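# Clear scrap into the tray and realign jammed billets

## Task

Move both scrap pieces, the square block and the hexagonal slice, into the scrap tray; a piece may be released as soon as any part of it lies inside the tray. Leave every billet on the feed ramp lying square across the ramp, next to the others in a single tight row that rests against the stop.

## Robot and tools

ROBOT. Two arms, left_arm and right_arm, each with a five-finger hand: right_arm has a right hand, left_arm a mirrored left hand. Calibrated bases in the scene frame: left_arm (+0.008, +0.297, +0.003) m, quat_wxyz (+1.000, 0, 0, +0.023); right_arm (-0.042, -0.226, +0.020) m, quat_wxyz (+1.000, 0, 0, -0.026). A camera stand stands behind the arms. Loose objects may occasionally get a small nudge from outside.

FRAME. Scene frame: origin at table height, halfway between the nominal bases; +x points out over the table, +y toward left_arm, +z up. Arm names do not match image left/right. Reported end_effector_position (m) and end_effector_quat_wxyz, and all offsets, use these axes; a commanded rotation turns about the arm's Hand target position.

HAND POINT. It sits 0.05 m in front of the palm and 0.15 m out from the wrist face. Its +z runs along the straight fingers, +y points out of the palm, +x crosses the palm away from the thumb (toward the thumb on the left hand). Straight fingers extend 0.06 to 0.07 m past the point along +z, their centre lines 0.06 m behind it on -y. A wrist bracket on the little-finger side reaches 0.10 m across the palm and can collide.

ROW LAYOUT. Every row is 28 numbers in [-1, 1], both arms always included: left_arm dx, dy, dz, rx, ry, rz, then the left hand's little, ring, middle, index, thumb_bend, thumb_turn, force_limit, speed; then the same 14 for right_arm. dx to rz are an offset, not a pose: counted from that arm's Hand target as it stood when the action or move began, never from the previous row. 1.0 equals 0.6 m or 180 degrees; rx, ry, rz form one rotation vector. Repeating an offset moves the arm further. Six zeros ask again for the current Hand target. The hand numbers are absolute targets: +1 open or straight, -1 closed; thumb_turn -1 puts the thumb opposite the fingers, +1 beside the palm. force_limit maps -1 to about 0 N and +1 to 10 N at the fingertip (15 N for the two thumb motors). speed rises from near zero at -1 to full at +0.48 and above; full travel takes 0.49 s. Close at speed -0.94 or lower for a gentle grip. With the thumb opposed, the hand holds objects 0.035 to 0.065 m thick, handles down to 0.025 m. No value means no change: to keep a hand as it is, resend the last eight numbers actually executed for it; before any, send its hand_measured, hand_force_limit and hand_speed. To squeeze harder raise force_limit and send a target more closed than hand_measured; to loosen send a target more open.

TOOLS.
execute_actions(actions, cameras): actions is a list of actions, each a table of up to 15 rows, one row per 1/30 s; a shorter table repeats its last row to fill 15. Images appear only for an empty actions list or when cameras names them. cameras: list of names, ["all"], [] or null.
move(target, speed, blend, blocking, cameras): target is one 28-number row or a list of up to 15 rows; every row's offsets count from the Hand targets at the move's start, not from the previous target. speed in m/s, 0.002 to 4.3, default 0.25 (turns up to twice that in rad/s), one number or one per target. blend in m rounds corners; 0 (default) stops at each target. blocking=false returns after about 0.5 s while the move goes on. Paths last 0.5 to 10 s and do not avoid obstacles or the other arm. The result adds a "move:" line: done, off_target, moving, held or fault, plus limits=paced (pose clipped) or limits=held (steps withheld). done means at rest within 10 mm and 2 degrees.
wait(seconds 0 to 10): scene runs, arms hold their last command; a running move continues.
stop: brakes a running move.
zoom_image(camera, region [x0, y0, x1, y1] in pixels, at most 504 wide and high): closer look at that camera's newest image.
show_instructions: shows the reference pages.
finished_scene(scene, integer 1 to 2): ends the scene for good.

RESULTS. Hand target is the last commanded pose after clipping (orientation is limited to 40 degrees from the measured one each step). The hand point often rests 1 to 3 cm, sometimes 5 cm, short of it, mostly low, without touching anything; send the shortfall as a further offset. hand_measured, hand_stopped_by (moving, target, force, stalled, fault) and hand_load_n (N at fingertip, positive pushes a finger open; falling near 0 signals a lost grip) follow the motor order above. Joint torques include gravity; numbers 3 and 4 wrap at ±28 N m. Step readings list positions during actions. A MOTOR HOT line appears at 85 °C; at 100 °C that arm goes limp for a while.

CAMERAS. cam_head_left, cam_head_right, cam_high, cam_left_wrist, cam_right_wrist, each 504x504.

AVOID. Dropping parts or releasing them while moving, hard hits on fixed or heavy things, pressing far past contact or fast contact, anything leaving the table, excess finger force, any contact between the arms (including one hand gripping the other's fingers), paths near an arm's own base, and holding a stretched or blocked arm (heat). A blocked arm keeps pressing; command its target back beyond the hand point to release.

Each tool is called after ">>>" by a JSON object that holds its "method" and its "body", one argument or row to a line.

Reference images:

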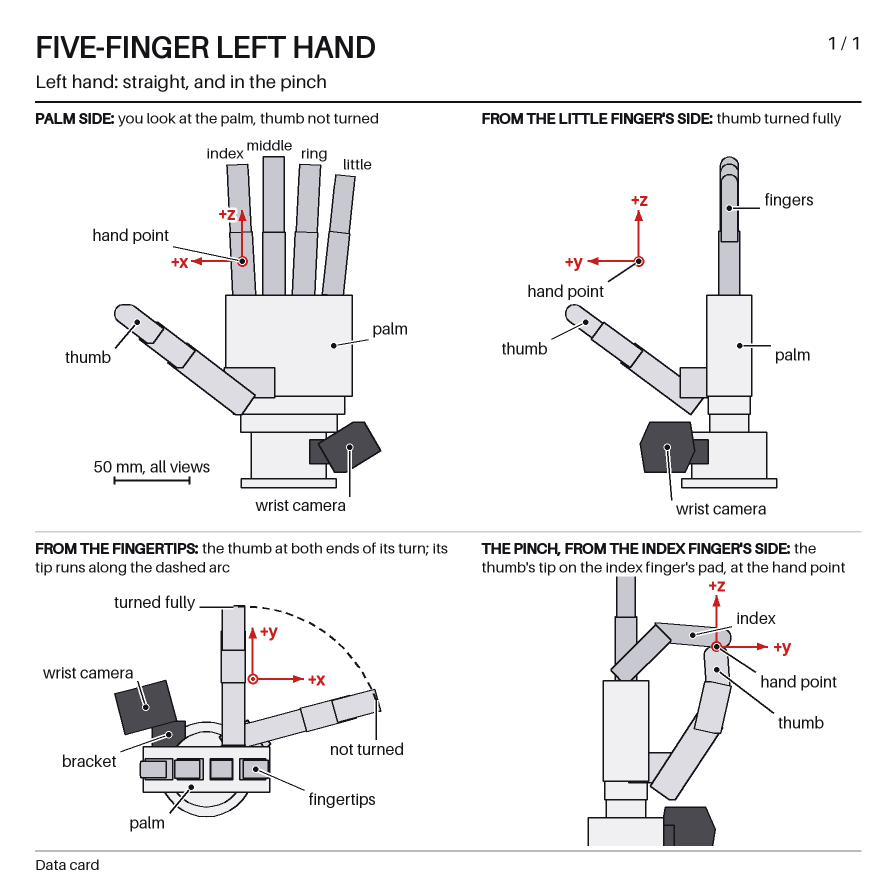

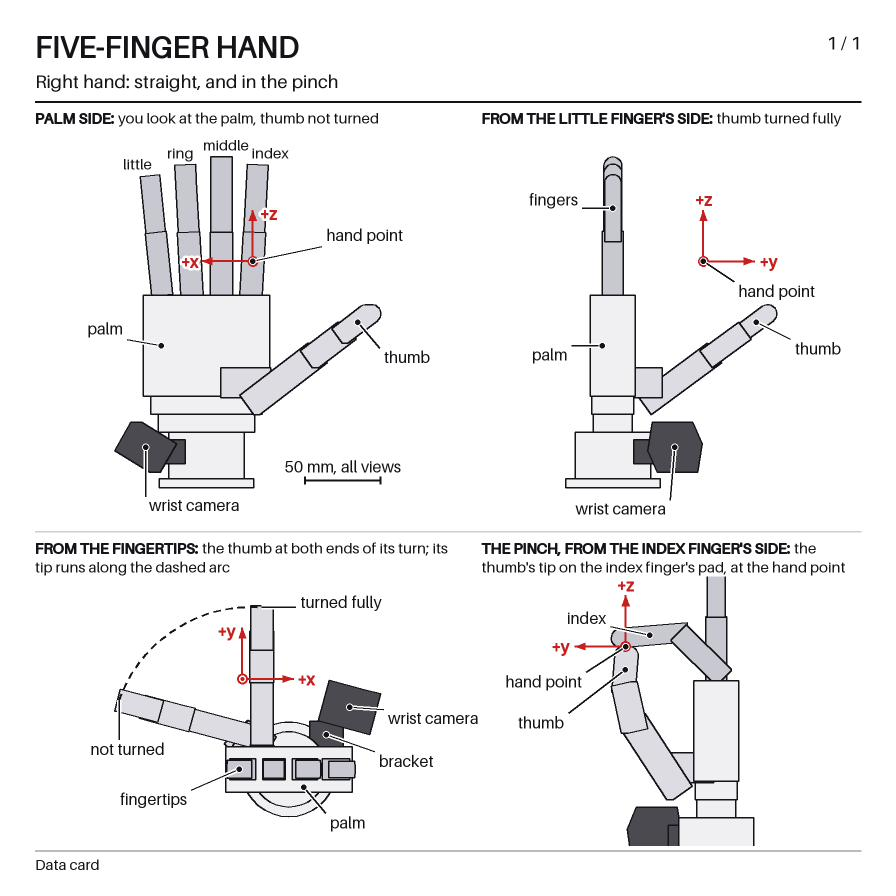

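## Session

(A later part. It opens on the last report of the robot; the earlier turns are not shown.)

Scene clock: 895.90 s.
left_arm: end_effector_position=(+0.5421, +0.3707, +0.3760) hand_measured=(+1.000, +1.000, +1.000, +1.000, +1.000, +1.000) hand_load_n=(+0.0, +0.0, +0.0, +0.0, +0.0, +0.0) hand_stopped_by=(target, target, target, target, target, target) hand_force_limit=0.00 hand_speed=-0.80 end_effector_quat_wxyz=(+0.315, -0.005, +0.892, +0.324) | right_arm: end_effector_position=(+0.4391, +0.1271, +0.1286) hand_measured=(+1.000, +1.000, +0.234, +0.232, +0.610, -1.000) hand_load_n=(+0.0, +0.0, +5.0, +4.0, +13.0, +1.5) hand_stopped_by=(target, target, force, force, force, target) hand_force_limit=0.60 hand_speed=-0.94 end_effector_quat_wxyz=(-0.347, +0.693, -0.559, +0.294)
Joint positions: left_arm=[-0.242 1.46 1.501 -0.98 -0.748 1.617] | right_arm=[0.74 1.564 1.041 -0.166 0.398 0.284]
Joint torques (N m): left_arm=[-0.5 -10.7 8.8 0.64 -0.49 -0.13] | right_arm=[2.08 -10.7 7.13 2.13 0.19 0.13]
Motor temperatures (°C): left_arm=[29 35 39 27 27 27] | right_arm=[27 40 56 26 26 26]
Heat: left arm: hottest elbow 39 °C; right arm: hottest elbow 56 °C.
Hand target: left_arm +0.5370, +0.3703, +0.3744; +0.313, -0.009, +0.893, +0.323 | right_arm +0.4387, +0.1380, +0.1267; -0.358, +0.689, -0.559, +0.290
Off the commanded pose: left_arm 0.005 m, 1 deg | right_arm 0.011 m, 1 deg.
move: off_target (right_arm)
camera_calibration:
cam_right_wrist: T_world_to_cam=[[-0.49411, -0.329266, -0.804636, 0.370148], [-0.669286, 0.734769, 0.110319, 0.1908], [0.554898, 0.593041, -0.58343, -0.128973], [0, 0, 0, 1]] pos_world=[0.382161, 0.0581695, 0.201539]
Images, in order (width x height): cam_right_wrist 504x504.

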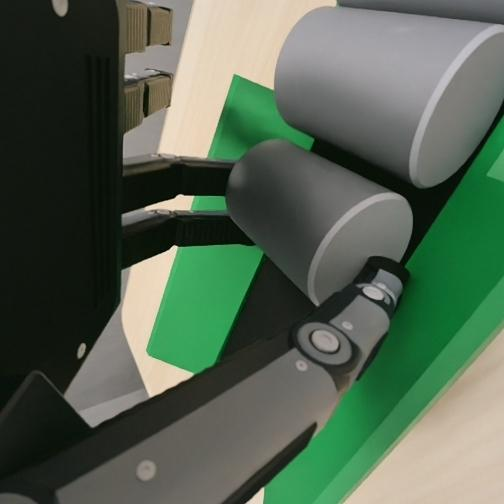

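>>> {"method": "move", "body": {
  "target": [0,0,0,0,0,0,1,1,1,1,1,1,0,-0.8,-0.0065,0,-0.013,0,0,0,1,1,0.05,0.05,0.41,-1,0.6,-0.94],
  "speed": 0.03,
  "cameras": ["cam_right_wrist","cam_high","cam_head_right"]
}}

Scene clock: 927.37 s.
left_arm: end_effector_position=(+0.5421, +0.3707, +0.3760) hand_measured=(+1.000, +1.000, +1.000, +1.000, +1.000, +1.000) hand_load_n=(+0.0, +0.0, +0.0, +0.0, +0.0, +0.0) hand_stopped_by=(target, target, target, target, target, target) hand_force_limit=0.00 hand_speed=-0.80 end_effector_quat_wxyz=(+0.315, -0.005, +0.892, +0.324) | right_arm: end_effector_position=(+0.4388, +0.1277, +0.1270) hand_measured=(+1.000, +1.000, +0.232, +0.232, +0.610, -1.000) hand_load_n=(+0.0, +0.0, +3.5, +3.5, +13.5, +2.0) hand_stopped_by=(target, target, force, force, force, target) hand_force_limit=0.60 hand_speed=-0.94 end_effector_quat_wxyz=(-0.351, +0.690, -0.558, +0.298)
Joint positions: left_arm=[-0.242 1.46 1.501 -0.98 -0.748 1.617] | right_arm=[0.744 1.564 1.031 -0.144 0.407 0.285]
Joint torques (N m): left_arm=[-0.5 -10.99 8.76 0.7 -0.53 -0.15] | right_arm=[2.2 -10.34 6.52 2.11 0.03 0.15]
Heat: left arm: hottest elbow 39 °C; right arm: hottest elbow 52 °C.
Hand target: left_arm +0.5370, +0.3703, +0.3744; +0.313, -0.009, +0.893, +0.323 | right_arm +0.4348, +0.1379, +0.1188; -0.358, +0.689, -0.559, +0.290
Off the commanded pose: left_arm 0.005 m, 1 deg | right_arm 0.014 m, 1 deg.
move: off_target (right_arm)
camera_calibration:
cam_right_wrist: T_world_to_cam=[[-0.486254, -0.324892, -0.811173, 0.365637], [-0.668024, 0.736637, 0.105406, 0.190106], [0.563295, 0.593137, -0.575228, -0.134903], [0, 0, 0, 1]] pos_world=[0.380778, 0.0587695, 0.198957]
Images, in order (width x height): cam_head_right 504x504, cam_high 504x504, cam_right_wrist 504x504.

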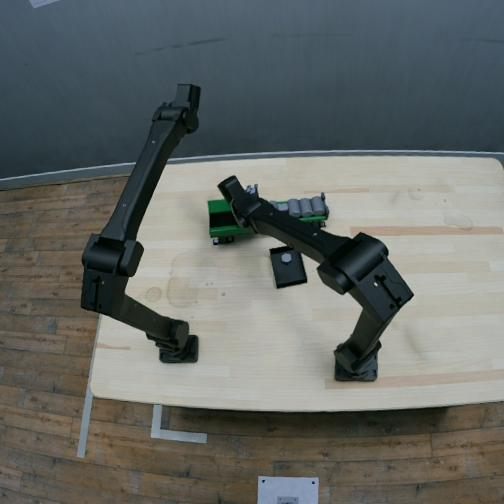

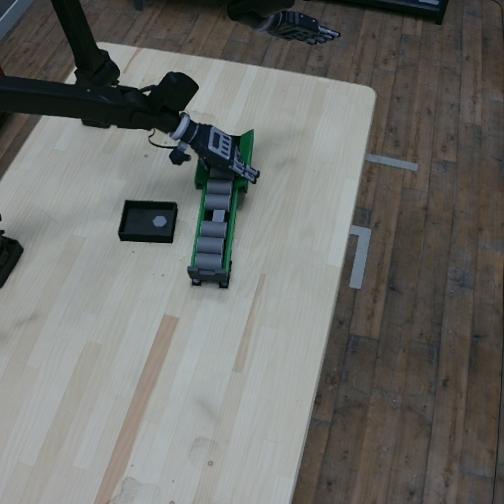

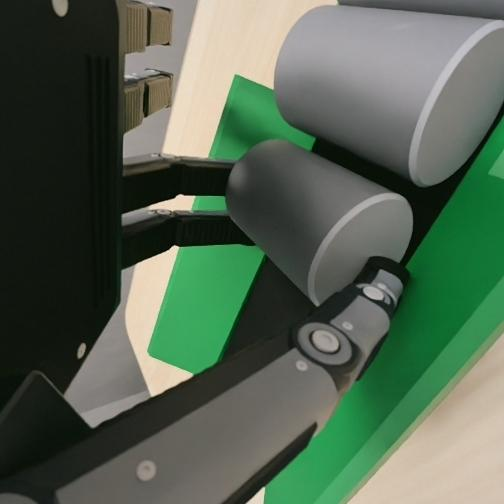

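>>> {"method": "move", "body": {
  "target": [0,0,0,0,0,0,1,1,1,1,1,1,0,-0.8,0,0,-0.007,0,0,0,1,1,0.05,0.05,0.41,-1,0.6,-0.94],
  "speed": 0.03,
  "cameras": ["cam_right_wrist"]
}}

Scene clock: 951.23 s.
left_arm: end_effector_position=(+0.5421, +0.3707, +0.3760) hand_measured=(+1.000, +1.000, +1.000, +1.000, +1.000, +1.000) hand_load_n=(+0.0, +0.0, +0.0, +0.0, +0.0, +0.0) hand_stopped_by=(target, target, target, target, target, target) hand_force_limit=0.00 hand_speed=-0.80 end_effector_quat_wxyz=(+0.315, -0.005, +0.892, +0.324) | right_arm: end_effector_position=(+0.4388, +0.1279, +0.1265) hand_measured=(+1.000, +1.000, +0.232, +0.232, +0.610, -1.000) hand_load_n=(+0.0, +0.0, +2.5, +2.5, +14.0, +2.0) hand_stopped_by=(target, target, force, force, force, target) hand_force_limit=0.60 hand_speed=-0.94 end_effector_quat_wxyz=(-0.353, +0.689, -0.558, +0.299)
Joint positions: left_arm=[-0.242 1.46 1.501 -0.98 -0.748 1.617] | right_arm=[0.745 1.564 1.026 -0.135 0.409 0.285]
Joint torques (N m): left_arm=[-0.85 -10.93 8.51 0.77 -0.49 -0.11] | right_arm=[2.08 -9.93 6.42 2.19 -0.06 0.15]
Motor temperatures (°C): left_arm=[29 34 39 26 27 27] | right_arm=[27 39 49 26 26 26]
Heat: left arm: hottest elbow 39 °C; right arm: hottest elbow 49 °C.
Hand target: left_arm +0.5370, +0.3703, +0.3744; +0.313, -0.009, +0.893, +0.323 | right_arm +0.4347, +0.1380, +0.1146; -0.358, +0.689, -0.559, +0.290
Off the commanded pose: left_arm 0.005 m, 1 deg | right_arm 0.016 m, 1 deg.
move: off_target (right_arm)
camera_calibration:
cam_right_wrist: T_world_to_cam=[[-0.482563, -0.322869, -0.81418, 0.363779], [-0.667845, 0.737063, 0.103543, 0.190072], [0.566671, 0.593712, -0.571306, -0.137292], [0, 0, 0, 1]] pos_world=[0.380284, 0.0588702, 0.198066]
Images, in order (width x height): cam_right_wrist 504x504.

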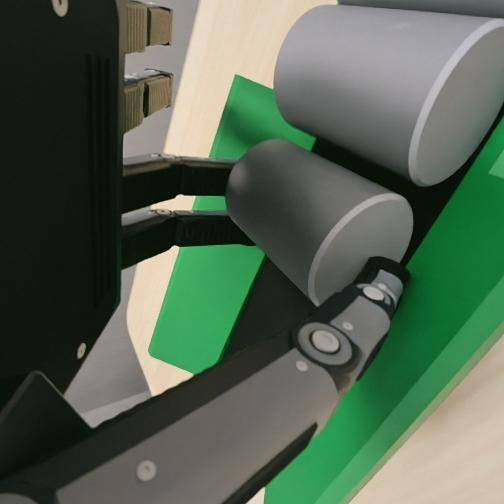

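>>> {"method": "move", "body": {
  "target": [0,0,0,0,0,0,1,1,1,1,1,1,0,-0.8,0,0,-0.005,0,0,0,1,1,0.05,0.05,0.41,-1,0.6,-0.94],
  "speed": 0.03,
  "cameras": []
}}

>>> {"method": "zoom_image", "body": {
  "camera": "cam_right_wrist",
  "region": [200, 100, 450, 350]
}}

Scene clock: 974.83 s.
left_arm: end_effector_position=(+0.5421, +0.3707, +0.3760) hand_measured=(+1.000, +1.000, +1.000, +1.000, +1.000, +1.000) hand_load_n=(+0.5, +0.0, +0.0, +0.0, +0.0, +0.0) hand_stopped_by=(target, target, target, target, target, target) hand_force_limit=0.00 hand_speed=-0.80 end_effector_quat_wxyz=(+0.315, -0.005, +0.892, +0.324) | right_arm: end_effector_position=(+0.4387, +0.1280, +0.1260) hand_measured=(+1.000, +1.000, +0.232, +0.232, +0.610, -1.000) hand_load_n=(+0.0, +0.0, +2.0, +2.0, +15.0, +2.0) hand_stopped_by=(target, target, force, force, force, target) hand_force_limit=0.60 hand_speed=-0.94 end_effector_quat_wxyz=(-0.354, +0.688, -0.558, +0.300)
Joint positions: left_arm=[-0.242 1.46 1.501 -0.98 -0.748 1.617] | right_arm=[0.746 1.564 1.023 -0.128 0.411 0.285]
Joint torques (N m): left_arm=[-1.79 -10.52 8.77 0.79 -0.51 -0.05] | right_arm=[2.02 -9.52 6.34 2.25 -0.12 0.16]
Heat: left arm: hottest elbow 39 °C; right arm: hottest elbow 47 °C.
Hand target: left_arm +0.5370, +0.3703, +0.3744; +0.313, -0.009, +0.893, +0.323 | right_arm +0.4347, +0.1381, +0.1116; -0.358, +0.689, -0.559, +0.290
Off the commanded pose: left_arm 0.005 m, 1 deg | right_arm 0.018 m, 1 deg.
move: off_target (right_arm)
No camera images: "cameras" was empty.

Scaled by 2.016 from the camera's 504x504 image, which has a finer 720x720 frame.
This view is cut from an older image: the scene may have changed since it was taken.

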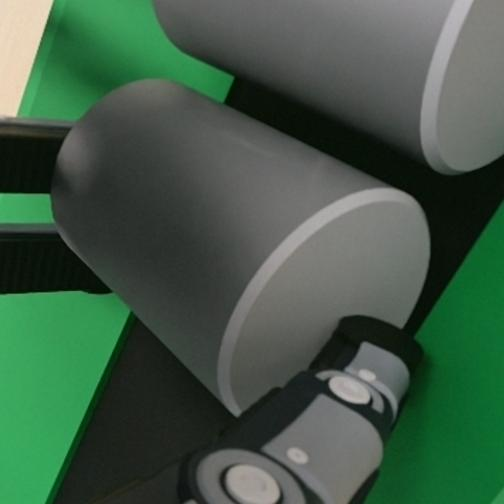

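>>> {"method": "move", "body": {
  "target": [0,0,0,0,0,0,1,1,1,1,1,1,0,-0.8,-0.009,-0.002,0,0,0,0,1,1,0.05,0.05,0.41,-1,0.6,-0.94],
  "speed": 0.03,
  "cameras": ["cam_right_wrist"]
}}

Scene clock: 1017.13 s.
left_arm: end_effector_position=(+0.5421, +0.3707, +0.3760) hand_measured=(+1.000, +1.000, +1.000, +1.000, +1.000, +1.000) hand_load_n=(+0.0, +0.0, +0.0, +0.0, +0.0, +0.0) hand_stopped_by=(target, target, target, target, target, target) hand_force_limit=0.00 hand_speed=-0.80 end_effector_quat_wxyz=(+0.315, -0.005, +0.892, +0.324) | right_arm: end_effector_position=(+0.4380, +0.1278, +0.1257) hand_measured=(+1.000, +1.000, +0.232, +0.232, +0.610, -1.000) hand_load_n=(+0.0, +0.0, +3.5, +3.5, +13.5, +1.5) hand_stopped_by=(target, target, force, force, force, target) hand_force_limit=0.60 hand_speed=-0.94 end_effector_quat_wxyz=(-0.357, +0.685, -0.559, +0.301)
Joint positions: left_arm=[-0.242 1.46 1.501 -0.98 -0.748 1.617] | right_arm=[0.747 1.562 1.014 -0.115 0.415 0.288]
Joint torques (N m): left_arm=[-0.56 -10.75 8.57 0.75 -0.49 -0.2] | right_arm=[2.32 -10.17 5.94 1.83 -0.1 0.15]
Heat: left arm: hottest elbow 39 °C; right arm: hottest elbow 46 °C.
Hand target: left_arm +0.5370, +0.3703, +0.3744; +0.313, -0.009, +0.893, +0.323 | right_arm +0.4293, +0.1369, +0.1116; -0.358, +0.689, -0.559, +0.290
Off the commanded pose: left_arm 0.005 m, 1 deg | right_arm 0.019 m, 1 deg.
move: off_target (right_arm)
camera_calibration:
cam_right_wrist: T_world_to_cam=[[-0.47581, -0.316189, -0.820749, 0.359735], [-0.666319, 0.738698, 0.101703, 0.189112], [0.574129, 0.595272, -0.562163, -0.141825], [0, 0, 0, 1]] pos_world=[0.3786, 0.0584719, 0.19629]
Images, in order (width x height): cam_right_wrist 504x504.

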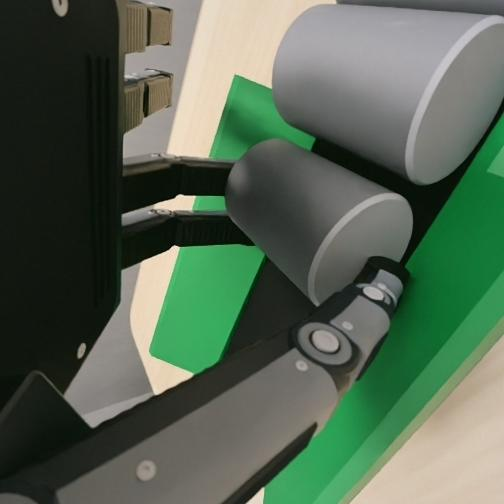

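>>> {"method": "move", "body": {
  "target": [0,0,0,0,0,0,1,1,1,1,1,1,0,-0.8,0.006,0,0.02,0,0,0,1,1,0.05,0.05,0.41,-1,0.6,-0.94],
  "speed": 0.03,
  "cameras": []
}}

>>> {"method": "move", "body": {
  "target": [0,0,0,0,0,0,1,1,1,1,1,1,0,-0.8,0,0,0,0,0,0,1,1,0.35,0.35,0.72,-1,0.6,-0.94],
  "speed": 0.03,
  "cameras": ["cam_right_wrist"]
}}

Scene clock: 1090.80 s.
left_arm: end_effector_position=(+0.5421, +0.3707, +0.3760) hand_measured=(+1.000, +1.000, +1.000, +1.000, +1.000, +1.000) hand_load_n=(+0.0, +0.0, +0.0, +0.0, +0.0, +0.0) hand_stopped_by=(target, target, target, target, target, target) hand_force_limit=0.00 hand_speed=-0.80 end_effector_quat_wxyz=(+0.315, -0.005, +0.892, +0.324) | right_arm: end_effector_position=(+0.4379, +0.1278, +0.1261) hand_measured=(+1.000, +1.000, +0.232, +0.232, +0.610, -1.000) hand_load_n=(+0.0, +0.0, +4.5, +4.0, +13.0, +1.5) hand_stopped_by=(target, target, force, force, force, target) hand_force_limit=0.60 hand_speed=-0.94 end_effector_quat_wxyz=(-0.358, +0.685, -0.559, +0.301)
Joint positions: left_arm=[-0.242 1.46 1.501 -0.98 -0.748 1.617] | right_arm=[0.747 1.561 1.014 -0.116 0.415 0.288]
Joint torques (N m): left_arm=[-1.38 -10.29 8.44 0.87 -0.56 -0.16] | right_arm=[1.96 -10.93 7.72 0.7 -0.23 0.13]
Motor temperatures (°C): left_arm=[29 34 40 26 27 27] | right_arm=[27 37 43 26 26 26]
Heat: left arm: hottest elbow 40 °C; right arm: hottest elbow 43 °C.
Hand target: left_arm +0.5370, +0.3703, +0.3744; +0.313, -0.009, +0.893, +0.323 | right_arm +0.4329, +0.1369, +0.1236; -0.358, +0.689, -0.559, +0.290
Off the commanded pose: left_arm 0.005 m, 1 deg | right_arm 0.011 m, 1 deg.
move: off_target (right_arm)
No camera images: "cameras" was empty.

Scene clock: 1092.33 s.
left_arm: end_effector_position=(+0.5421, +0.3707, +0.3760) hand_measured=(+1.000, +1.000, +1.000, +1.000, +1.000, +1.000) hand_load_n=(+0.0, +0.0, +0.0, +0.0, +0.0, +0.0) hand_stopped_by=(target, target, target, target, target, target) hand_force_limit=0.00 hand_speed=-0.80 end_effector_quat_wxyz=(+0.315, -0.005, +0.892, +0.324) | right_arm: end_effector_position=(+0.4342, +0.1271, +0.1285) hand_measured=(+1.000, +1.000, +0.348, +0.350, +0.716, -1.000) hand_load_n=(+0.0, -0.5, -7.5, +0.0, -7.0, -2.5) hand_stopped_by=(target, target, target, target, target, target) hand_force_limit=0.60 hand_speed=-0.94 end_effector_quat_wxyz=(-0.355, +0.687, -0.559, +0.299)
Joint positions: left_arm=[-0.242 1.46 1.501 -0.98 -0.748 1.617] | right_arm=[0.75 1.551 1.014 -0.134 0.414 0.292]
Joint torques (N m): left_arm=[-0.44 -10.05 8.7 1.01 -0.5 -0.12] | right_arm=[1.79 -10.05 7.75 1.35 -0.19 0.11]
Heat: left arm: hottest elbow 40 °C; right arm: hottest elbow 43 °C.
Hand target: left_arm +0.5370, +0.3703, +0.3744; +0.313, -0.009, +0.893, +0.323 | right_arm +0.4329, +0.1369, +0.1237; -0.358, +0.689, -0.559, +0.290
Off the commanded pose: left_arm 0.005 m, 1 deg | right_arm 0.011 m, 1 deg.
move: off_target (right_arm)
camera_calibration:
cam_right_wrist: T_world_to_cam=[[-0.481217, -0.318048, -0.816869, 0.362082], [-0.66639, 0.738148, 0.105173, 0.18645], [0.569521, 0.594965, -0.567154, -0.135033], [0, 0, 0, 1]] pos_world=[0.375392, 0.0578716, 0.19958]
Images, in order (width x height): cam_right_wrist 504x504.

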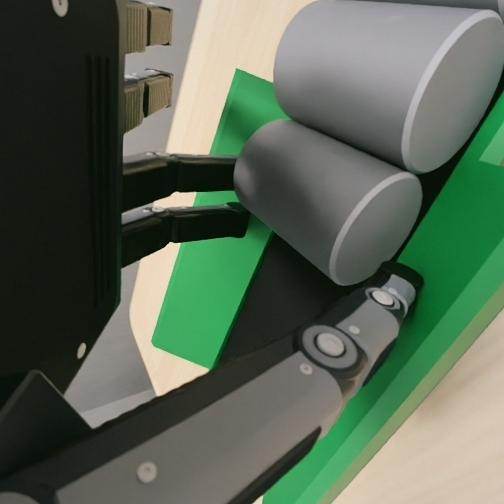

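>>> {"method": "execute_actions", "body": {
  "actions": [],
  "cameras": ["cam_right_wrist"]
}}

>>> {"method": "zoom_image", "body": {
  "camera": "cam_right_wrist",
  "region": [200, 60, 450, 310]
}}

Scene clock: 1102.10 s.
left_arm: end_effector_position=(+0.5421, +0.3707, +0.3760) hand_measured=(+1.000, +1.000, +1.000, +1.000, +1.000, +1.000) hand_load_n=(+0.0, +0.0, +0.0, +0.0, +0.0, +0.0) hand_stopped_by=(target, target, target, target, target, target) hand_force_limit=0.00 hand_speed=-0.80 end_effector_quat_wxyz=(+0.315, -0.005, +0.892, +0.324) | right_arm: end_effector_position=(+0.4342, +0.1271, +0.1285) hand_measured=(+1.000, +1.000, +0.348, +0.350, +0.716, -1.000) hand_load_n=(+0.0, +0.0, -7.5, +0.0, -6.5, -2.5) hand_stopped_by=(target, target, target, target, target, target) hand_force_limit=0.60 hand_speed=-0.94 end_effector_quat_wxyz=(-0.355, +0.687, -0.559, +0.299)
Joint positions: left_arm=[-0.242 1.46 1.501 -0.98 -0.748 1.617] | right_arm=[0.75 1.551 1.014 -0.134 0.414 0.292]
Joint velocities: within noise
Joint torques (N m): left_arm=[-0.5 -10.75 8.46 0.85 -0.42 -0.14] | right_arm=[1.73 -10.05 7.73 1.35 -0.19 0.11]
Motor temperatures (°C): left_arm=[29 34 40 26 27 27] | right_arm=[27 38 43 26 26 26]
Heat: left arm: hottest elbow 40 °C; right arm: hottest elbow 43 °C.
Hand target: left_arm +0.5370, +0.3703, +0.3744; +0.313, -0.009, +0.893, +0.323 | right_arm +0.4329, +0.1369, +0.1237; -0.358, +0.689, -0.559, +0.290
Off the commanded pose: left_arm 0.005 m, 1 deg | right_arm 0.011 m, 1 deg.
camera_calibration:
cam_right_wrist: T_world_to_cam=[[-0.481217, -0.318048, -0.816869, 0.362082], [-0.66639, 0.738148, 0.105173, 0.18645], [0.569521, 0.594965, -0.567154, -0.135033], [0, 0, 0, 1]] pos_world=[0.375392, 0.0578716, 0.19958]
Images, in order (width x height): cam_right_wrist 504x504.

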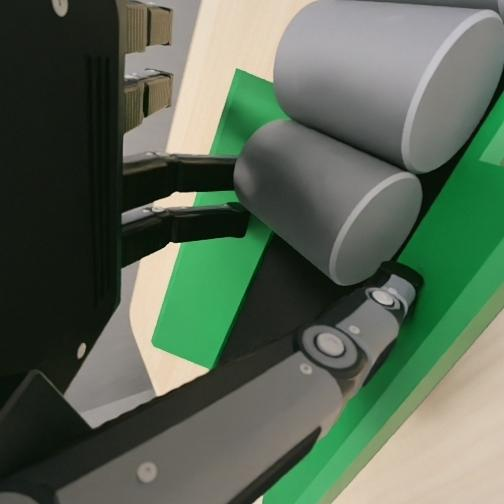

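Scaled by 2.016 from the camera's 504x504 image, which has a finer 720x720 frame.

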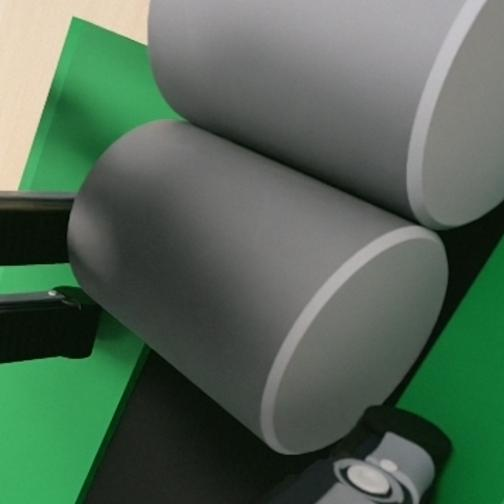

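>>> {"method": "move", "body": {
  "target": [0,0,0,0,0,0,1,1,1,1,1,1,0,-0.8,0.035,0.005,0.2,0.0057,-0.027,0,1,1,0.6,0.6,0.72,-1,0.6,-0.92],
  "speed": 0.12,
  "cameras": ["cam_right_wrist","cam_high"]
}}

>>> {"method": "zoom_image", "body": {
  "camera": "cam_high",
  "region": [100, 100, 350, 350]
}}

Scene clock: 1126.13 s.
left_arm: end_effector_position=(+0.5421, +0.3707, +0.3760) hand_measured=(+1.000, +1.000, +1.000, +1.000, +1.000, +1.000) hand_load_n=(+0.0, +0.0, +0.0, +0.0, +0.0, +0.0) hand_stopped_by=(target, target, target, target, target, target) hand_force_limit=0.00 hand_speed=-0.80 end_effector_quat_wxyz=(+0.315, -0.005, +0.892, +0.324) | right_arm: end_effector_position=(+0.4415, +0.1318, +0.2077) hand_measured=(+1.000, +1.000, +0.600, +0.600, +0.718, -1.000) hand_load_n=(+0.0, +0.0, +0.0, +0.0, +0.0, +0.0) hand_stopped_by=(target, target, target, target, target, target) hand_force_limit=0.60 hand_speed=-0.92 end_effector_quat_wxyz=(-0.365, +0.685, -0.551, +0.306)
Joint positions: left_arm=[-0.242 1.46 1.501 -0.98 -0.748 1.617] | right_arm=[0.75 1.474 1.141 -0.307 0.415 0.272]
Joint torques (N m): left_arm=[-0.73 -10.29 8.62 1.02 -0.49 -0.21] | right_arm=[0.97 -12.1 11.79 0.92 0.34 -0.09]
Heat: left arm: hottest elbow 40 °C; right arm: hottest elbow 44 °C.
Hand target: left_arm +0.5370, +0.3703, +0.3744; +0.313, -0.009, +0.893, +0.323 | right_arm +0.4539, +0.1399, +0.2437; -0.387, +0.673, -0.546, +0.314
Off the commanded pose: left_arm 0.005 m, 1 deg | right_arm 0.039 m, 3 deg.
move: off_target (right_arm)
camera_calibration:
cam_right_wrist: T_world_to_cam=[[-0.455516, -0.320287, -0.830615, 0.423616], [-0.676542, 0.730988, 0.0891499, 0.188306], [0.578616, 0.602555, -0.549664, -0.105638], [0, 0, 0, 1]] pos_world=[0.381484, 0.0616818, 0.277009]
Images, in order (width x height): cam_high 504x504, cam_right_wrist 504x504.

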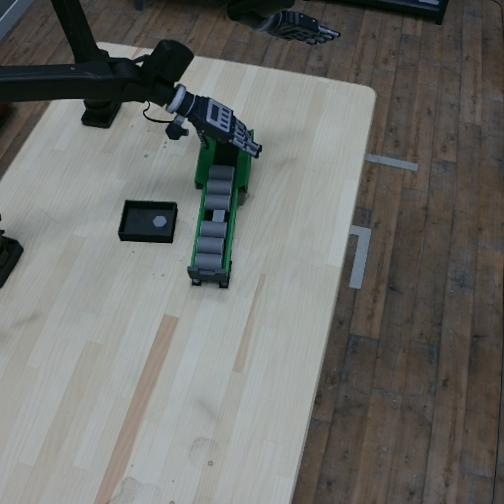

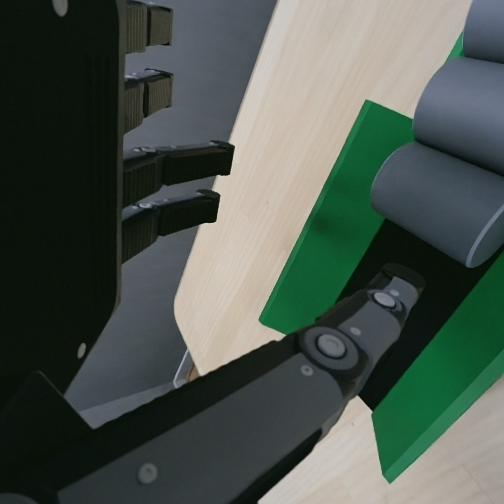

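Scaled by 2.016 from the camera's 504x504 image, which has a finer 720x720 frame.

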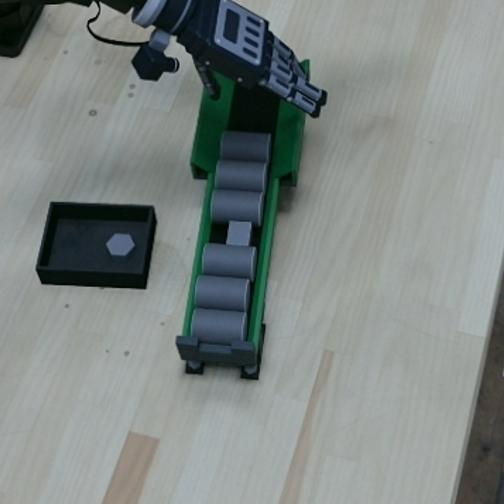

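>>> {"method": "move", "body": {
  "target": [0,0,0,0,0,0,1,1,1,1,1,1,0,-0.8,0.0152,-0.205,-0.125,0,0,0,1,1,0.2,1,0.5,-1,0.0,-0.3],
  "speed": 0.12,
  "cameras": ["cam_right_wrist","cam_high"]
}}

Scene clock: 1140.80 s.
left_arm: end_effector_position=(+0.5421, +0.3707, +0.3760) hand_measured=(+1.000, +1.000, +1.000, +1.000, +1.000, +1.000) hand_load_n=(+0.0, +0.0, +0.0, +0.0, +0.0, +0.0) hand_stopped_by=(target, target, target, target, target, target) hand_force_limit=0.00 hand_speed=-0.80 end_effector_quat_wxyz=(+0.315, -0.005, +0.892, +0.324) | right_arm: end_effector_position=(+0.4595, +0.0181, +0.1547) hand_measured=(+1.000, +1.000, +0.200, +1.000, +0.500, -1.000) hand_load_n=(+0.0, +0.0, +0.0, +0.0, +0.5, +0.0) hand_stopped_by=(target, target, target, target, target, target) hand_force_limit=0.00 hand_speed=-0.30 end_effector_quat_wxyz=(-0.373, +0.680, -0.553, +0.306)
Joint positions: left_arm=[-0.242 1.46 1.501 -0.98 -0.748 1.617] | right_arm=[0.514 1.406 0.901 -0.075 0.219 0.138]
Joint torques (N m): left_arm=[-0.91 -10.52 8.53 0.88 -0.51 -0.16] | right_arm=[0.62 -11.11 7.06 2.11 -0.05 -0.1]
Heat: left arm: hottest elbow 40 °C; right arm: hottest elbow 47 °C.
Hand target: left_arm +0.5370, +0.3703, +0.3744; +0.313, -0.009, +0.893, +0.323 | right_arm +0.4630, +0.0169, +0.1686; -0.387, +0.673, -0.546, +0.314
Off the commanded pose: left_arm 0.005 m, 1 deg | right_arm 0.014 m, 2 deg.
move: off_target (right_arm)
camera_calibration:
cam_right_wrist: T_world_to_cam=[[-0.447761, -0.305905, -0.840198, 0.349064], [-0.675363, 0.731525, 0.0935774, 0.287032], [0.586, 0.609339, -0.534145, -0.0826808], [0, 0, 0, 1]] pos_world=[0.398599, -0.05281, 0.22226]
Images, in order (width x height): cam_high 504x504, cam_right_wrist 504x504.

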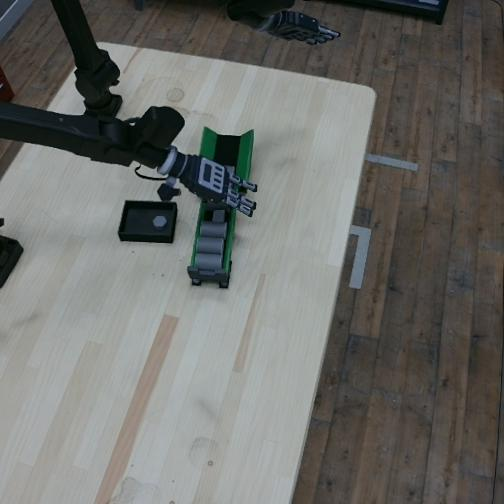

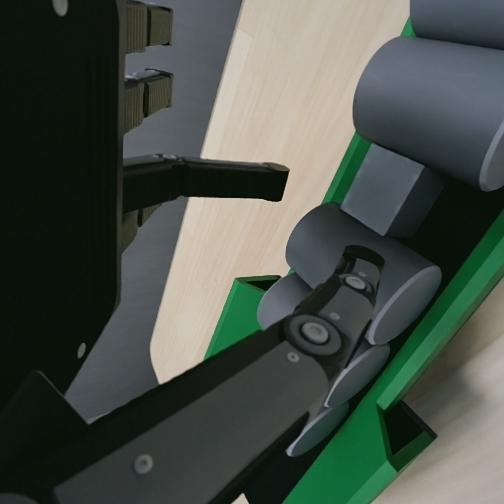

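>>> {"method": "zoom_image", "body": {
  "camera": "cam_right_wrist",
  "region": [260, 80, 504, 324]
}}

Scaled by 2.066 from the camera's 504x504 image, which has a finer 720x720 frame.

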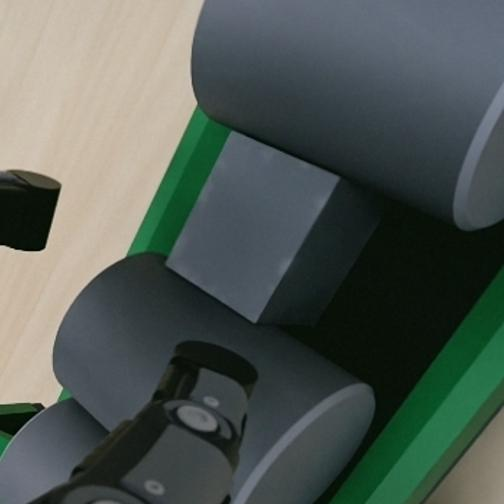

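>>> {"method": "move", "body": {
  "target": [0,0,0,0,0,0,1,1,1,1,1,1,0,-0.8,0.0133,-0.0067,-0.0527,0,0,0,1,1,0.2,1,0.5,-1,0.0,-0.3],
  "speed": 0.08,
  "cameras": ["cam_right_wrist"]
}}

>>> {"method": "zoom_image", "body": {
  "camera": "cam_right_wrist",
  "region": [260, 80, 504, 324]
}}

Scene clock: 1166.90 s.
left_arm: end_effector_position=(+0.5421, +0.3707, +0.3760) hand_measured=(+1.000, +1.000, +1.000, +1.000, +1.000, +1.000) hand_load_n=(+0.0, +0.0, +0.0, +0.0, +0.0, +0.0) hand_stopped_by=(target, target, target, target, target, target) hand_force_limit=0.00 hand_speed=-0.80 end_effector_quat_wxyz=(+0.315, -0.005, +0.892, +0.324) | right_arm: end_effector_position=(+0.4668, +0.0165, +0.1373) hand_measured=(+1.000, +1.000, +0.200, +1.000, +0.500, -1.000) hand_load_n=(+0.0, -0.5, +0.0, +0.0, +0.0, +0.0) hand_stopped_by=(target, target, target, target, target, target) hand_force_limit=0.00 hand_speed=-0.30 end_effector_quat_wxyz=(-0.384, +0.675, -0.548, +0.310)
Joint positions: left_arm=[-0.242 1.46 1.501 -0.98 -0.748 1.617] | right_arm=[0.501 1.443 0.87 0.021 0.204 0.128]
Joint torques (N m): left_arm=[-0.85 -10.75 8.53 0.75 -0.55 -0.16] | right_arm=[0.21 -9.47 6.74 2.13 -0.05 -0.08]
Heat: left arm: hottest elbow 40 °C; right arm: hottest elbow 46 °C.
Hand target: left_arm +0.5370, +0.3703, +0.3744; +0.313, -0.009, +0.893, +0.323 | right_arm +0.4711, +0.0128, +0.1370; -0.387, +0.673, -0.546, +0.314
Off the commanded pose: left_arm 0.005 m, 1 deg | right_arm 0.006 m, 1 deg.
move: done
camera_calibration:
cam_right_wrist: T_world_to_cam=[[-0.426198, -0.298567, -0.85394, 0.328928], [-0.681252, 0.727001, 0.0858249, 0.298661], [0.59519, 0.618326, -0.513245, -0.102569], [0, 0, 0, 1]] pos_world=[0.4047, -0.0554989, 0.202609]
Images, in order (width x height): cam_right_wrist 504x504.

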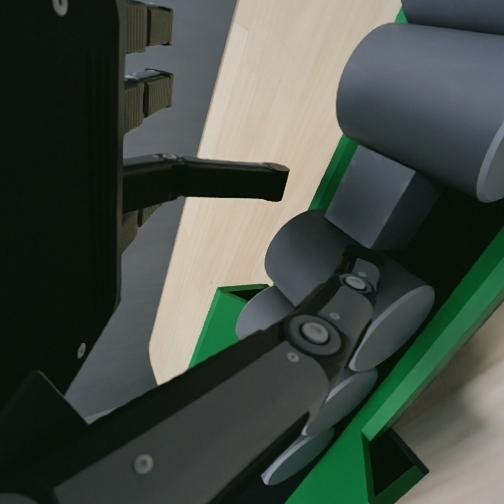

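Scaled by 2.066 from the camera's 504x504 image, which has a finer 720x720 frame.

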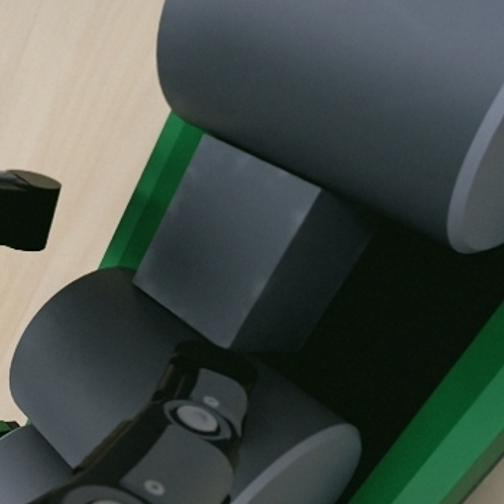

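>>> {"method": "zoom_image", "body": {
  "camera": "cam_right_wrist",
  "region": [290, 120, 410, 240]
}}

Scaled by 4.200 from the camera's 504x504 image, which has a finer 720x720 frame.

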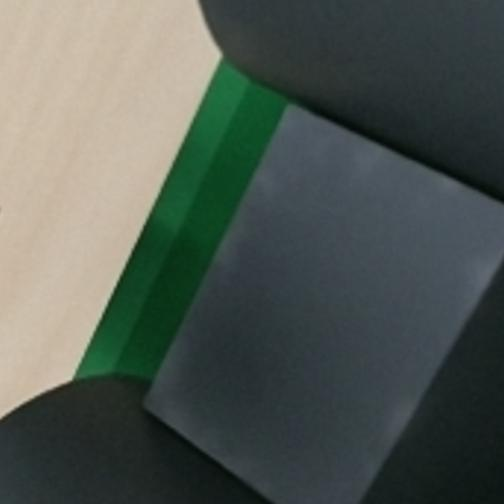

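>>> {"method": "move", "body": {
  "target": [0,0,0,0,0,0,1,1,1,1,1,1,0,-0.8,-0.0218,-0.0097,-0.0258,0,0,0,1,1,0.35,1,0.0,-1,0.0,-0.5],
  "speed": 0.06,
  "cameras": ["cam_right_wrist"]
}}

>>> {"method": "zoom_image", "body": {
  "camera": "cam_right_wrist",
  "region": [200, 80, 440, 320]
}}

Scene clock: 1271.63 s.
left_arm: end_effector_position=(+0.5421, +0.3707, +0.3760) hand_measured=(+1.000, +1.000, +1.000, +1.000, +1.000, +1.000) hand_load_n=(+0.0, +0.0, +0.0, +0.0, +0.0, +0.0) hand_stopped_by=(target, target, target, target, target, target) hand_force_limit=0.00 hand_speed=-0.80 end_effector_quat_wxyz=(+0.315, -0.005, +0.892, +0.324) | right_arm: end_effector_position=(+0.4537, +0.0101, +0.1168) hand_measured=(+1.000, +1.000, +0.350, +1.000, +0.000, -1.000) hand_load_n=(+0.0, +0.0, +0.0, +0.0, +0.5, +0.0) hand_stopped_by=(target, target, target, target, target, target) hand_force_limit=0.00 hand_speed=-0.50 end_effector_quat_wxyz=(-0.380, +0.678, -0.549, +0.308)
Joint positions: left_arm=[-0.242 1.46 1.501 -0.98 -0.748 1.617] | right_arm=[0.501 1.443 0.811 0.071 0.204 0.126]
Joint torques (N m): left_arm=[-0.03 -10.81 8.57 0.98 -0.54 -0.14] | right_arm=[0.32 -9.7 6.53 2.14 -0.03 -0.07]
Heat: left arm: hottest elbow 40 °C; right arm: hottest elbow 43 °C.
Hand target: left_arm +0.5370, +0.3703, +0.3744; +0.313, -0.009, +0.893, +0.323 | right_arm +0.4580, +0.0071, +0.1215; -0.387, +0.673, -0.546, +0.314
Off the commanded pose: left_arm 0.005 m, 1 deg | right_arm 0.007 m, 1 deg.
move: done
camera_calibration:
cam_right_wrist: T_world_to_cam=[[-0.43261, -0.30373, -0.848879, 0.306291], [-0.681291, 0.726806, 0.0871511, 0.296022], [0.5905, 0.616037, -0.521353, -0.0982396], [0, 0, 0, 1]] pos_world=[0.392192, -0.0616015, 0.182988]
Images, in order (width x height): cam_right_wrist 504x504.

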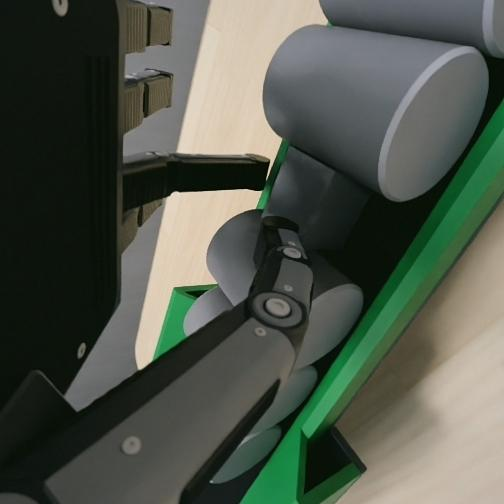

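Scaled by 2.100 from the camera's 504x504 image, which has a finer 720x720 frame.

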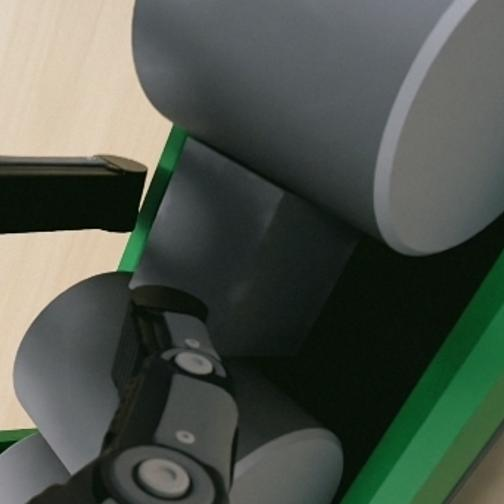

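>>> {"method": "zoom_image", "body": {
  "camera": "cam_right_wrist",
  "region": [230, 120, 350, 240]
}}

Scaled by 4.200 from the camera's 504x504 image, which has a finer 720x720 frame.

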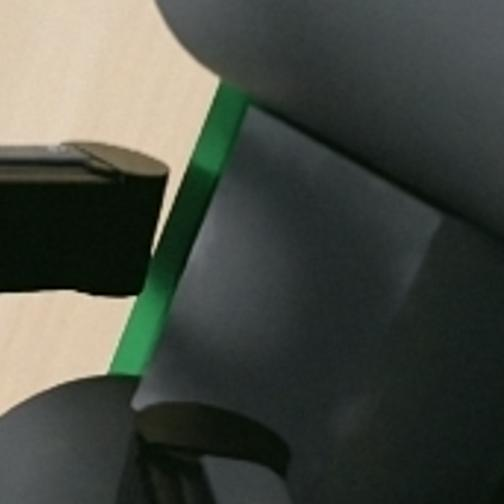

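>>> {"method": "move", "body": {
  "target": [0,0,0,0,0,0,1,1,1,1,1,1,0,-0.8,0.0242,0.001,0.0,0,0,0,1,1,0.35,1,0.0,-1,0.0,-0.5],
  "speed": 0.05,
  "cameras": ["cam_right_wrist"]
}}

Scene clock: 1319.23 s.
left_arm: end_effector_position=(+0.5421, +0.3707, +0.3760) hand_measured=(+1.000, +1.000, +1.000, +1.000, +1.000, +1.000) hand_load_n=(+0.0, +0.0, +0.0, +0.0, +0.5, +0.0) hand_stopped_by=(target, target, target, target, target, target) hand_force_limit=0.00 hand_speed=-0.80 end_effector_quat_wxyz=(+0.315, -0.005, +0.892, +0.324) | right_arm: end_effector_position=(+0.4555, +0.0073, +0.1130) hand_measured=(+1.000, +1.000, +0.350, +1.000, +0.000, -1.000) hand_load_n=(+0.0, +0.0, -0.5, +0.0, +0.0, +0.0) hand_stopped_by=(target, target, target, target, target, target) hand_force_limit=0.00 hand_speed=-0.50 end_effector_quat_wxyz=(-0.379, +0.679, -0.549, +0.306)
Joint positions: left_arm=[-0.242 1.46 1.501 -0.98 -0.748 1.617] | right_arm=[0.491 1.451 0.811 0.075 0.194 0.123]
Joint torques (N m): left_arm=[-0.91 -10.52 8.61 0.96 -0.55 -0.15] | right_arm=[-0.09 -8.12 9.1 1.95 -0.05 -0.11]
Heat: left arm: hottest elbow 40 °C; right arm: hottest elbow 45 °C.
Hand target: left_arm +0.5370, +0.3703, +0.3744; +0.313, -0.009, +0.893, +0.323 | right_arm +0.4725, +0.0076, +0.1216; -0.387, +0.673, -0.546, +0.314
Off the commanded pose: left_arm 0.005 m, 1 deg | right_arm 0.019 m, 2 deg.
move: off_target (right_arm)
camera_calibration:
cam_right_wrist: T_world_to_cam=[[-0.43743, -0.303697, -0.846418, 0.30489], [-0.68158, 0.725967, 0.0917626, 0.299228], [0.586604, 0.617041, -0.524553, -0.097458], [0, 0, 0, 1]] pos_world=[0.394485, -0.0645002, 0.179485]
Images, in order (width x height): cam_right_wrist 504x504.

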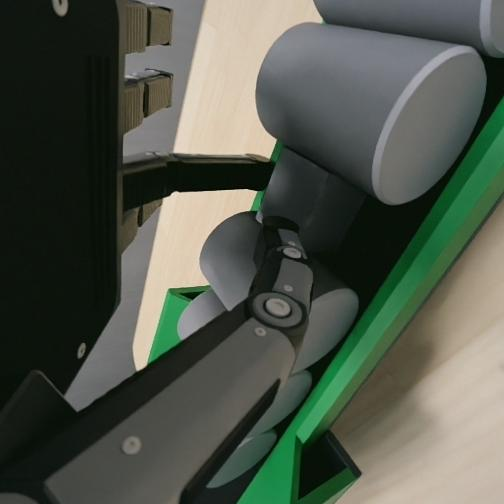

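>>> {"method": "move", "body": {
  "target": [0,0,0,0,0,0,1,1,1,1,1,1,0,-0.8,0.0,0.01,0.09,0,0,0,1,1,0.12,1,0.5,-1,0.0,-0.5],
  "speed": 0.1,
  "cameras": ["cam_right_wrist"]
}}

Scene clock: 1328.87 s.
left_arm: end_effector_position=(+0.5421, +0.3707, +0.3760) hand_measured=(+1.000, +1.000, +1.000, +1.000, +1.000, +1.000) hand_load_n=(+0.0, +0.0, +0.0, +0.0, +0.0, +0.0) hand_stopped_by=(target, target, target, target, target, target) hand_force_limit=0.00 hand_speed=-0.80 end_effector_quat_wxyz=(+0.315, -0.005, +0.892, +0.324) | right_arm: end_effector_position=(+0.4552, +0.0062, +0.1449) hand_measured=(+1.000, +1.000, +0.120, +1.000, +0.500, -1.000) hand_load_n=(+0.0, +0.0, +0.0, +0.0, +0.0, +0.0) hand_stopped_by=(target, target, target, target, target, target) hand_force_limit=0.00 hand_speed=-0.50 end_effector_quat_wxyz=(-0.368, +0.684, -0.553, +0.302)
Joint positions: left_arm=[-0.242 1.46 1.501 -0.98 -0.748 1.617] | right_arm=[0.491 1.4 0.872 -0.063 0.197 0.123]
Joint torques (N m): left_arm=[-0.38 -11.05 8.75 0.83 -0.51 -0.15] | right_arm=[1.03 -10.05 11.1 0.96 0.22 -0.04]
Heat: left arm: hottest elbow 40 °C; right arm: hottest elbow 46 °C.
Hand target: left_arm +0.5370, +0.3703, +0.3744; +0.313, -0.009, +0.893, +0.323 | right_arm +0.4725, +0.0135, +0.1755; -0.387, +0.673, -0.546, +0.314
Off the commanded pose: left_arm 0.005 m, 1 deg | right_arm 0.036 m, 3 deg.
move: off_target (right_arm)
camera_calibration:
cam_right_wrist: T_world_to_cam=[[-0.456269, -0.312358, -0.833218, 0.33814], [-0.677399, 0.729111, 0.0976126, 0.294094], [0.577018, 0.608958, -0.544261, -0.072577], [0, 0, 0, 1]] pos_world=[0.39538, -0.0646101, 0.213536]
Images, in order (width x height): cam_right_wrist 504x504.

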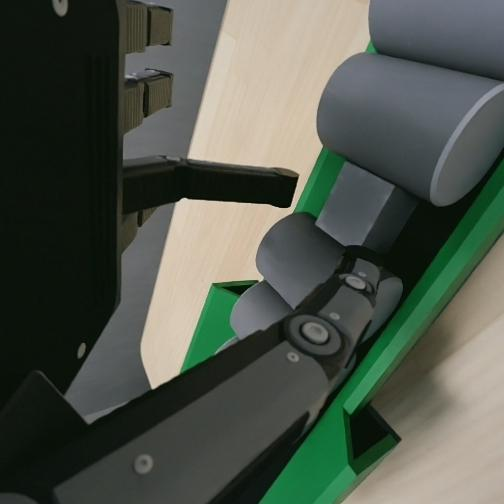

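>>> {"method": "move", "body": {
  "target": [0,0,0,0,0,0,1,1,1,1,1,1,0,-0.8,0.0,0.035,-0.05,0,0,0,1,1,0.12,1,0.5,-1,0.0,-0.5],
  "speed": 0.08,
  "cameras": ["cam_right_wrist"]
}}

>>> {"method": "zoom_image", "body": {
  "camera": "cam_right_wrist",
  "region": [260, 80, 460, 280]
}}

Scene clock: 1336.23 s.
left_arm: end_effector_position=(+0.5421, +0.3707, +0.3760) hand_measured=(+1.000, +1.000, +1.000, +1.000, +1.000, +1.000) hand_load_n=(+0.0, +0.0, +0.0, +0.0, +0.0, +0.0) hand_stopped_by=(target, target, target, target, target, target) hand_force_limit=0.00 hand_speed=-0.80 end_effector_quat_wxyz=(+0.315, -0.005, +0.892, +0.324) | right_arm: end_effector_position=(+0.4603, +0.0169, +0.1315) hand_measured=(+1.000, +1.000, +0.120, +1.000, +0.500, -1.000) hand_load_n=(+0.0, +0.0, +0.0, +0.0, +0.5, -4.0) hand_stopped_by=(target, target, target, target, target, target) hand_force_limit=0.00 hand_speed=-0.50 end_effector_quat_wxyz=(-0.365, +0.681, -0.551, +0.314)
Joint positions: left_arm=[-0.242 1.46 1.501 -0.98 -0.748 1.617] | right_arm=[0.52 1.443 0.872 -0.014 0.243 0.127]
Joint torques (N m): left_arm=[-1.32 -10.99 8.59 0.75 -0.53 -0.15] | right_arm=[2.2 -8.7 9.55 2.13 -0.11 0.11]
Heat: left arm: hottest elbow 40 °C; right arm: hottest elbow 47 °C.
Hand target: left_arm +0.5370, +0.3703, +0.3744; +0.313, -0.009, +0.893, +0.323 | right_arm +0.4725, +0.0345, +0.1454; -0.387, +0.673, -0.546, +0.314
Off the commanded pose: left_arm 0.005 m, 1 deg | right_arm 0.026 m, 3 deg.
move: off_target (right_arm)
camera_calibration:
cam_right_wrist: T_world_to_cam=[[-0.447282, -0.321184, -0.834733, 0.328835], [-0.669993, 0.738588, 0.0748178, 0.290584], [0.592494, 0.59273, -0.545548, -0.095952], [0, 0, 0, 1]] pos_world=[0.398622, -0.0521312, 0.200403]
Images, in order (width x height): cam_right_wrist 504x504.

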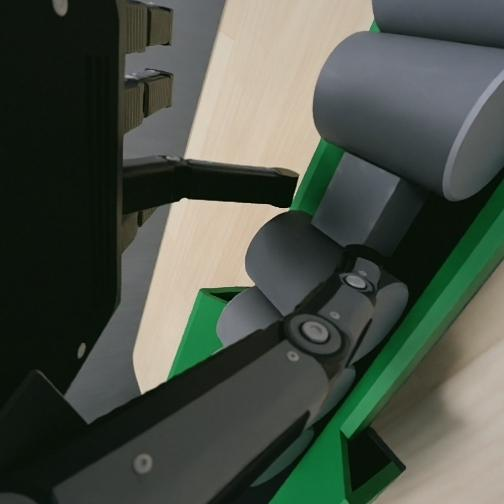

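Scaled by 2.520 from the camera's 504x504 image, which has a finer 720x720 frame.

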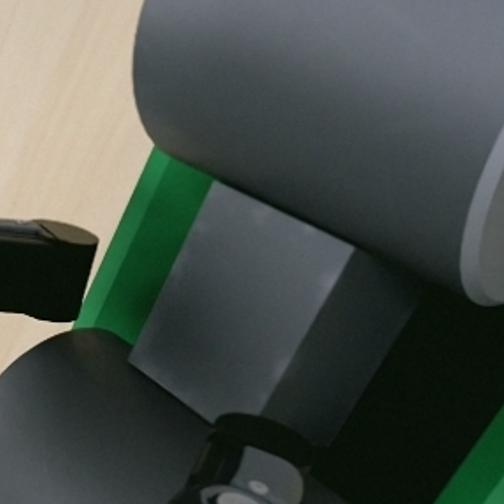

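>>> {"method": "move", "body": {
  "target": [0,0,0,0,0,0,1,1,1,1,1,1,0,-0.8,0.0,-0.045,-0.03,0,0,0,1,1,0.12,1,0.5,-1,0.0,-0.5],
  "speed": 0.06,
  "cameras": ["cam_right_wrist"]
}}

>>> {"method": "zoom_image", "body": {
  "camera": "cam_right_wrist",
  "region": [220, 80, 460, 320]
}}

Scene clock: 1347.83 s.
left_arm: end_effector_position=(+0.5421, +0.3707, +0.3760) hand_measured=(+1.000, +1.000, +1.000, +1.000, +1.000, +1.000) hand_load_n=(+0.0, +0.0, +0.0, +0.0, +0.0, +0.0) hand_stopped_by=(target, target, target, target, target, target) hand_force_limit=0.00 hand_speed=-0.80 end_effector_quat_wxyz=(+0.315, -0.005, +0.892, +0.324) | right_arm: end_effector_position=(+0.4683, +0.0113, +0.1290) hand_measured=(+1.000, +1.000, +0.120, +1.000, +0.500, -1.000) hand_load_n=(+0.0, +0.0, +0.0, +0.0, +0.0, +0.0) hand_stopped_by=(target, target, target, target, target, target) hand_force_limit=0.00 hand_speed=-0.50 end_effector_quat_wxyz=(-0.385, +0.675, -0.548, +0.310)
Joint positions: left_arm=[-0.242 1.46 1.501 -0.98 -0.748 1.617] | right_arm=[0.488 1.454 0.854 0.05 0.194 0.121]
Joint torques (N m): left_arm=[-0.44 -10.29 8.47 0.54 -0.56 -0.15] | right_arm=[0.21 -9.23 6.61 2.18 -0.07 -0.09]
Motor temperatures (°C): left_arm=[29 34 40 26 27 27] | right_arm=[26 38 48 26 26 26]
Heat: left arm: hottest elbow 40 °C; right arm: hottest elbow 48 °C.
Hand target: left_arm +0.5370, +0.3703, +0.3744; +0.313, -0.009, +0.893, +0.323 | right_arm +0.4724, +0.0076, +0.1275; -0.387, +0.673, -0.546, +0.314
Off the commanded pose: left_arm 0.005 m, 1 deg | right_arm 0.006 m, 1 deg.
move: done
camera_calibration:
cam_right_wrist: T_world_to_cam=[[-0.425259, -0.297797, -0.854676, 0.320496], [-0.68122, 0.727055, 0.0856235, 0.304227], [0.595898, 0.618634, -0.512052, -0.104987], [0, 0, 0, 1]] pos_world=[0.406101, -0.0607986, 0.194112]
Images, in order (width x height): cam_right_wrist 504x504.

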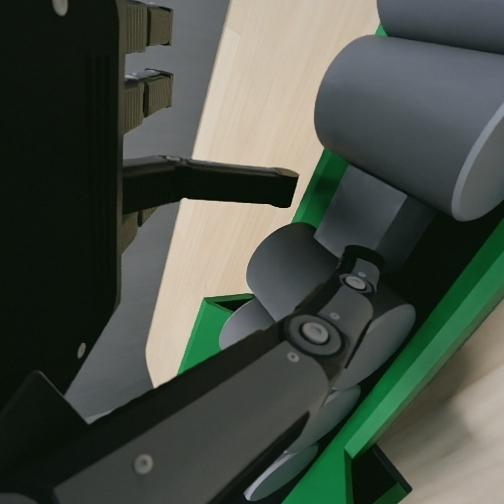

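Scaled by 2.100 from the camera's 504x504 image, which has a finer 720x720 frame.

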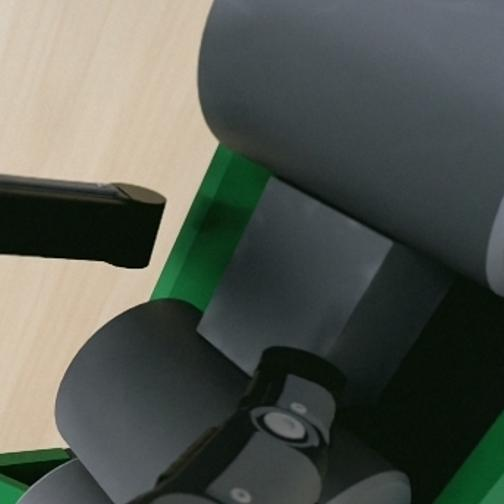

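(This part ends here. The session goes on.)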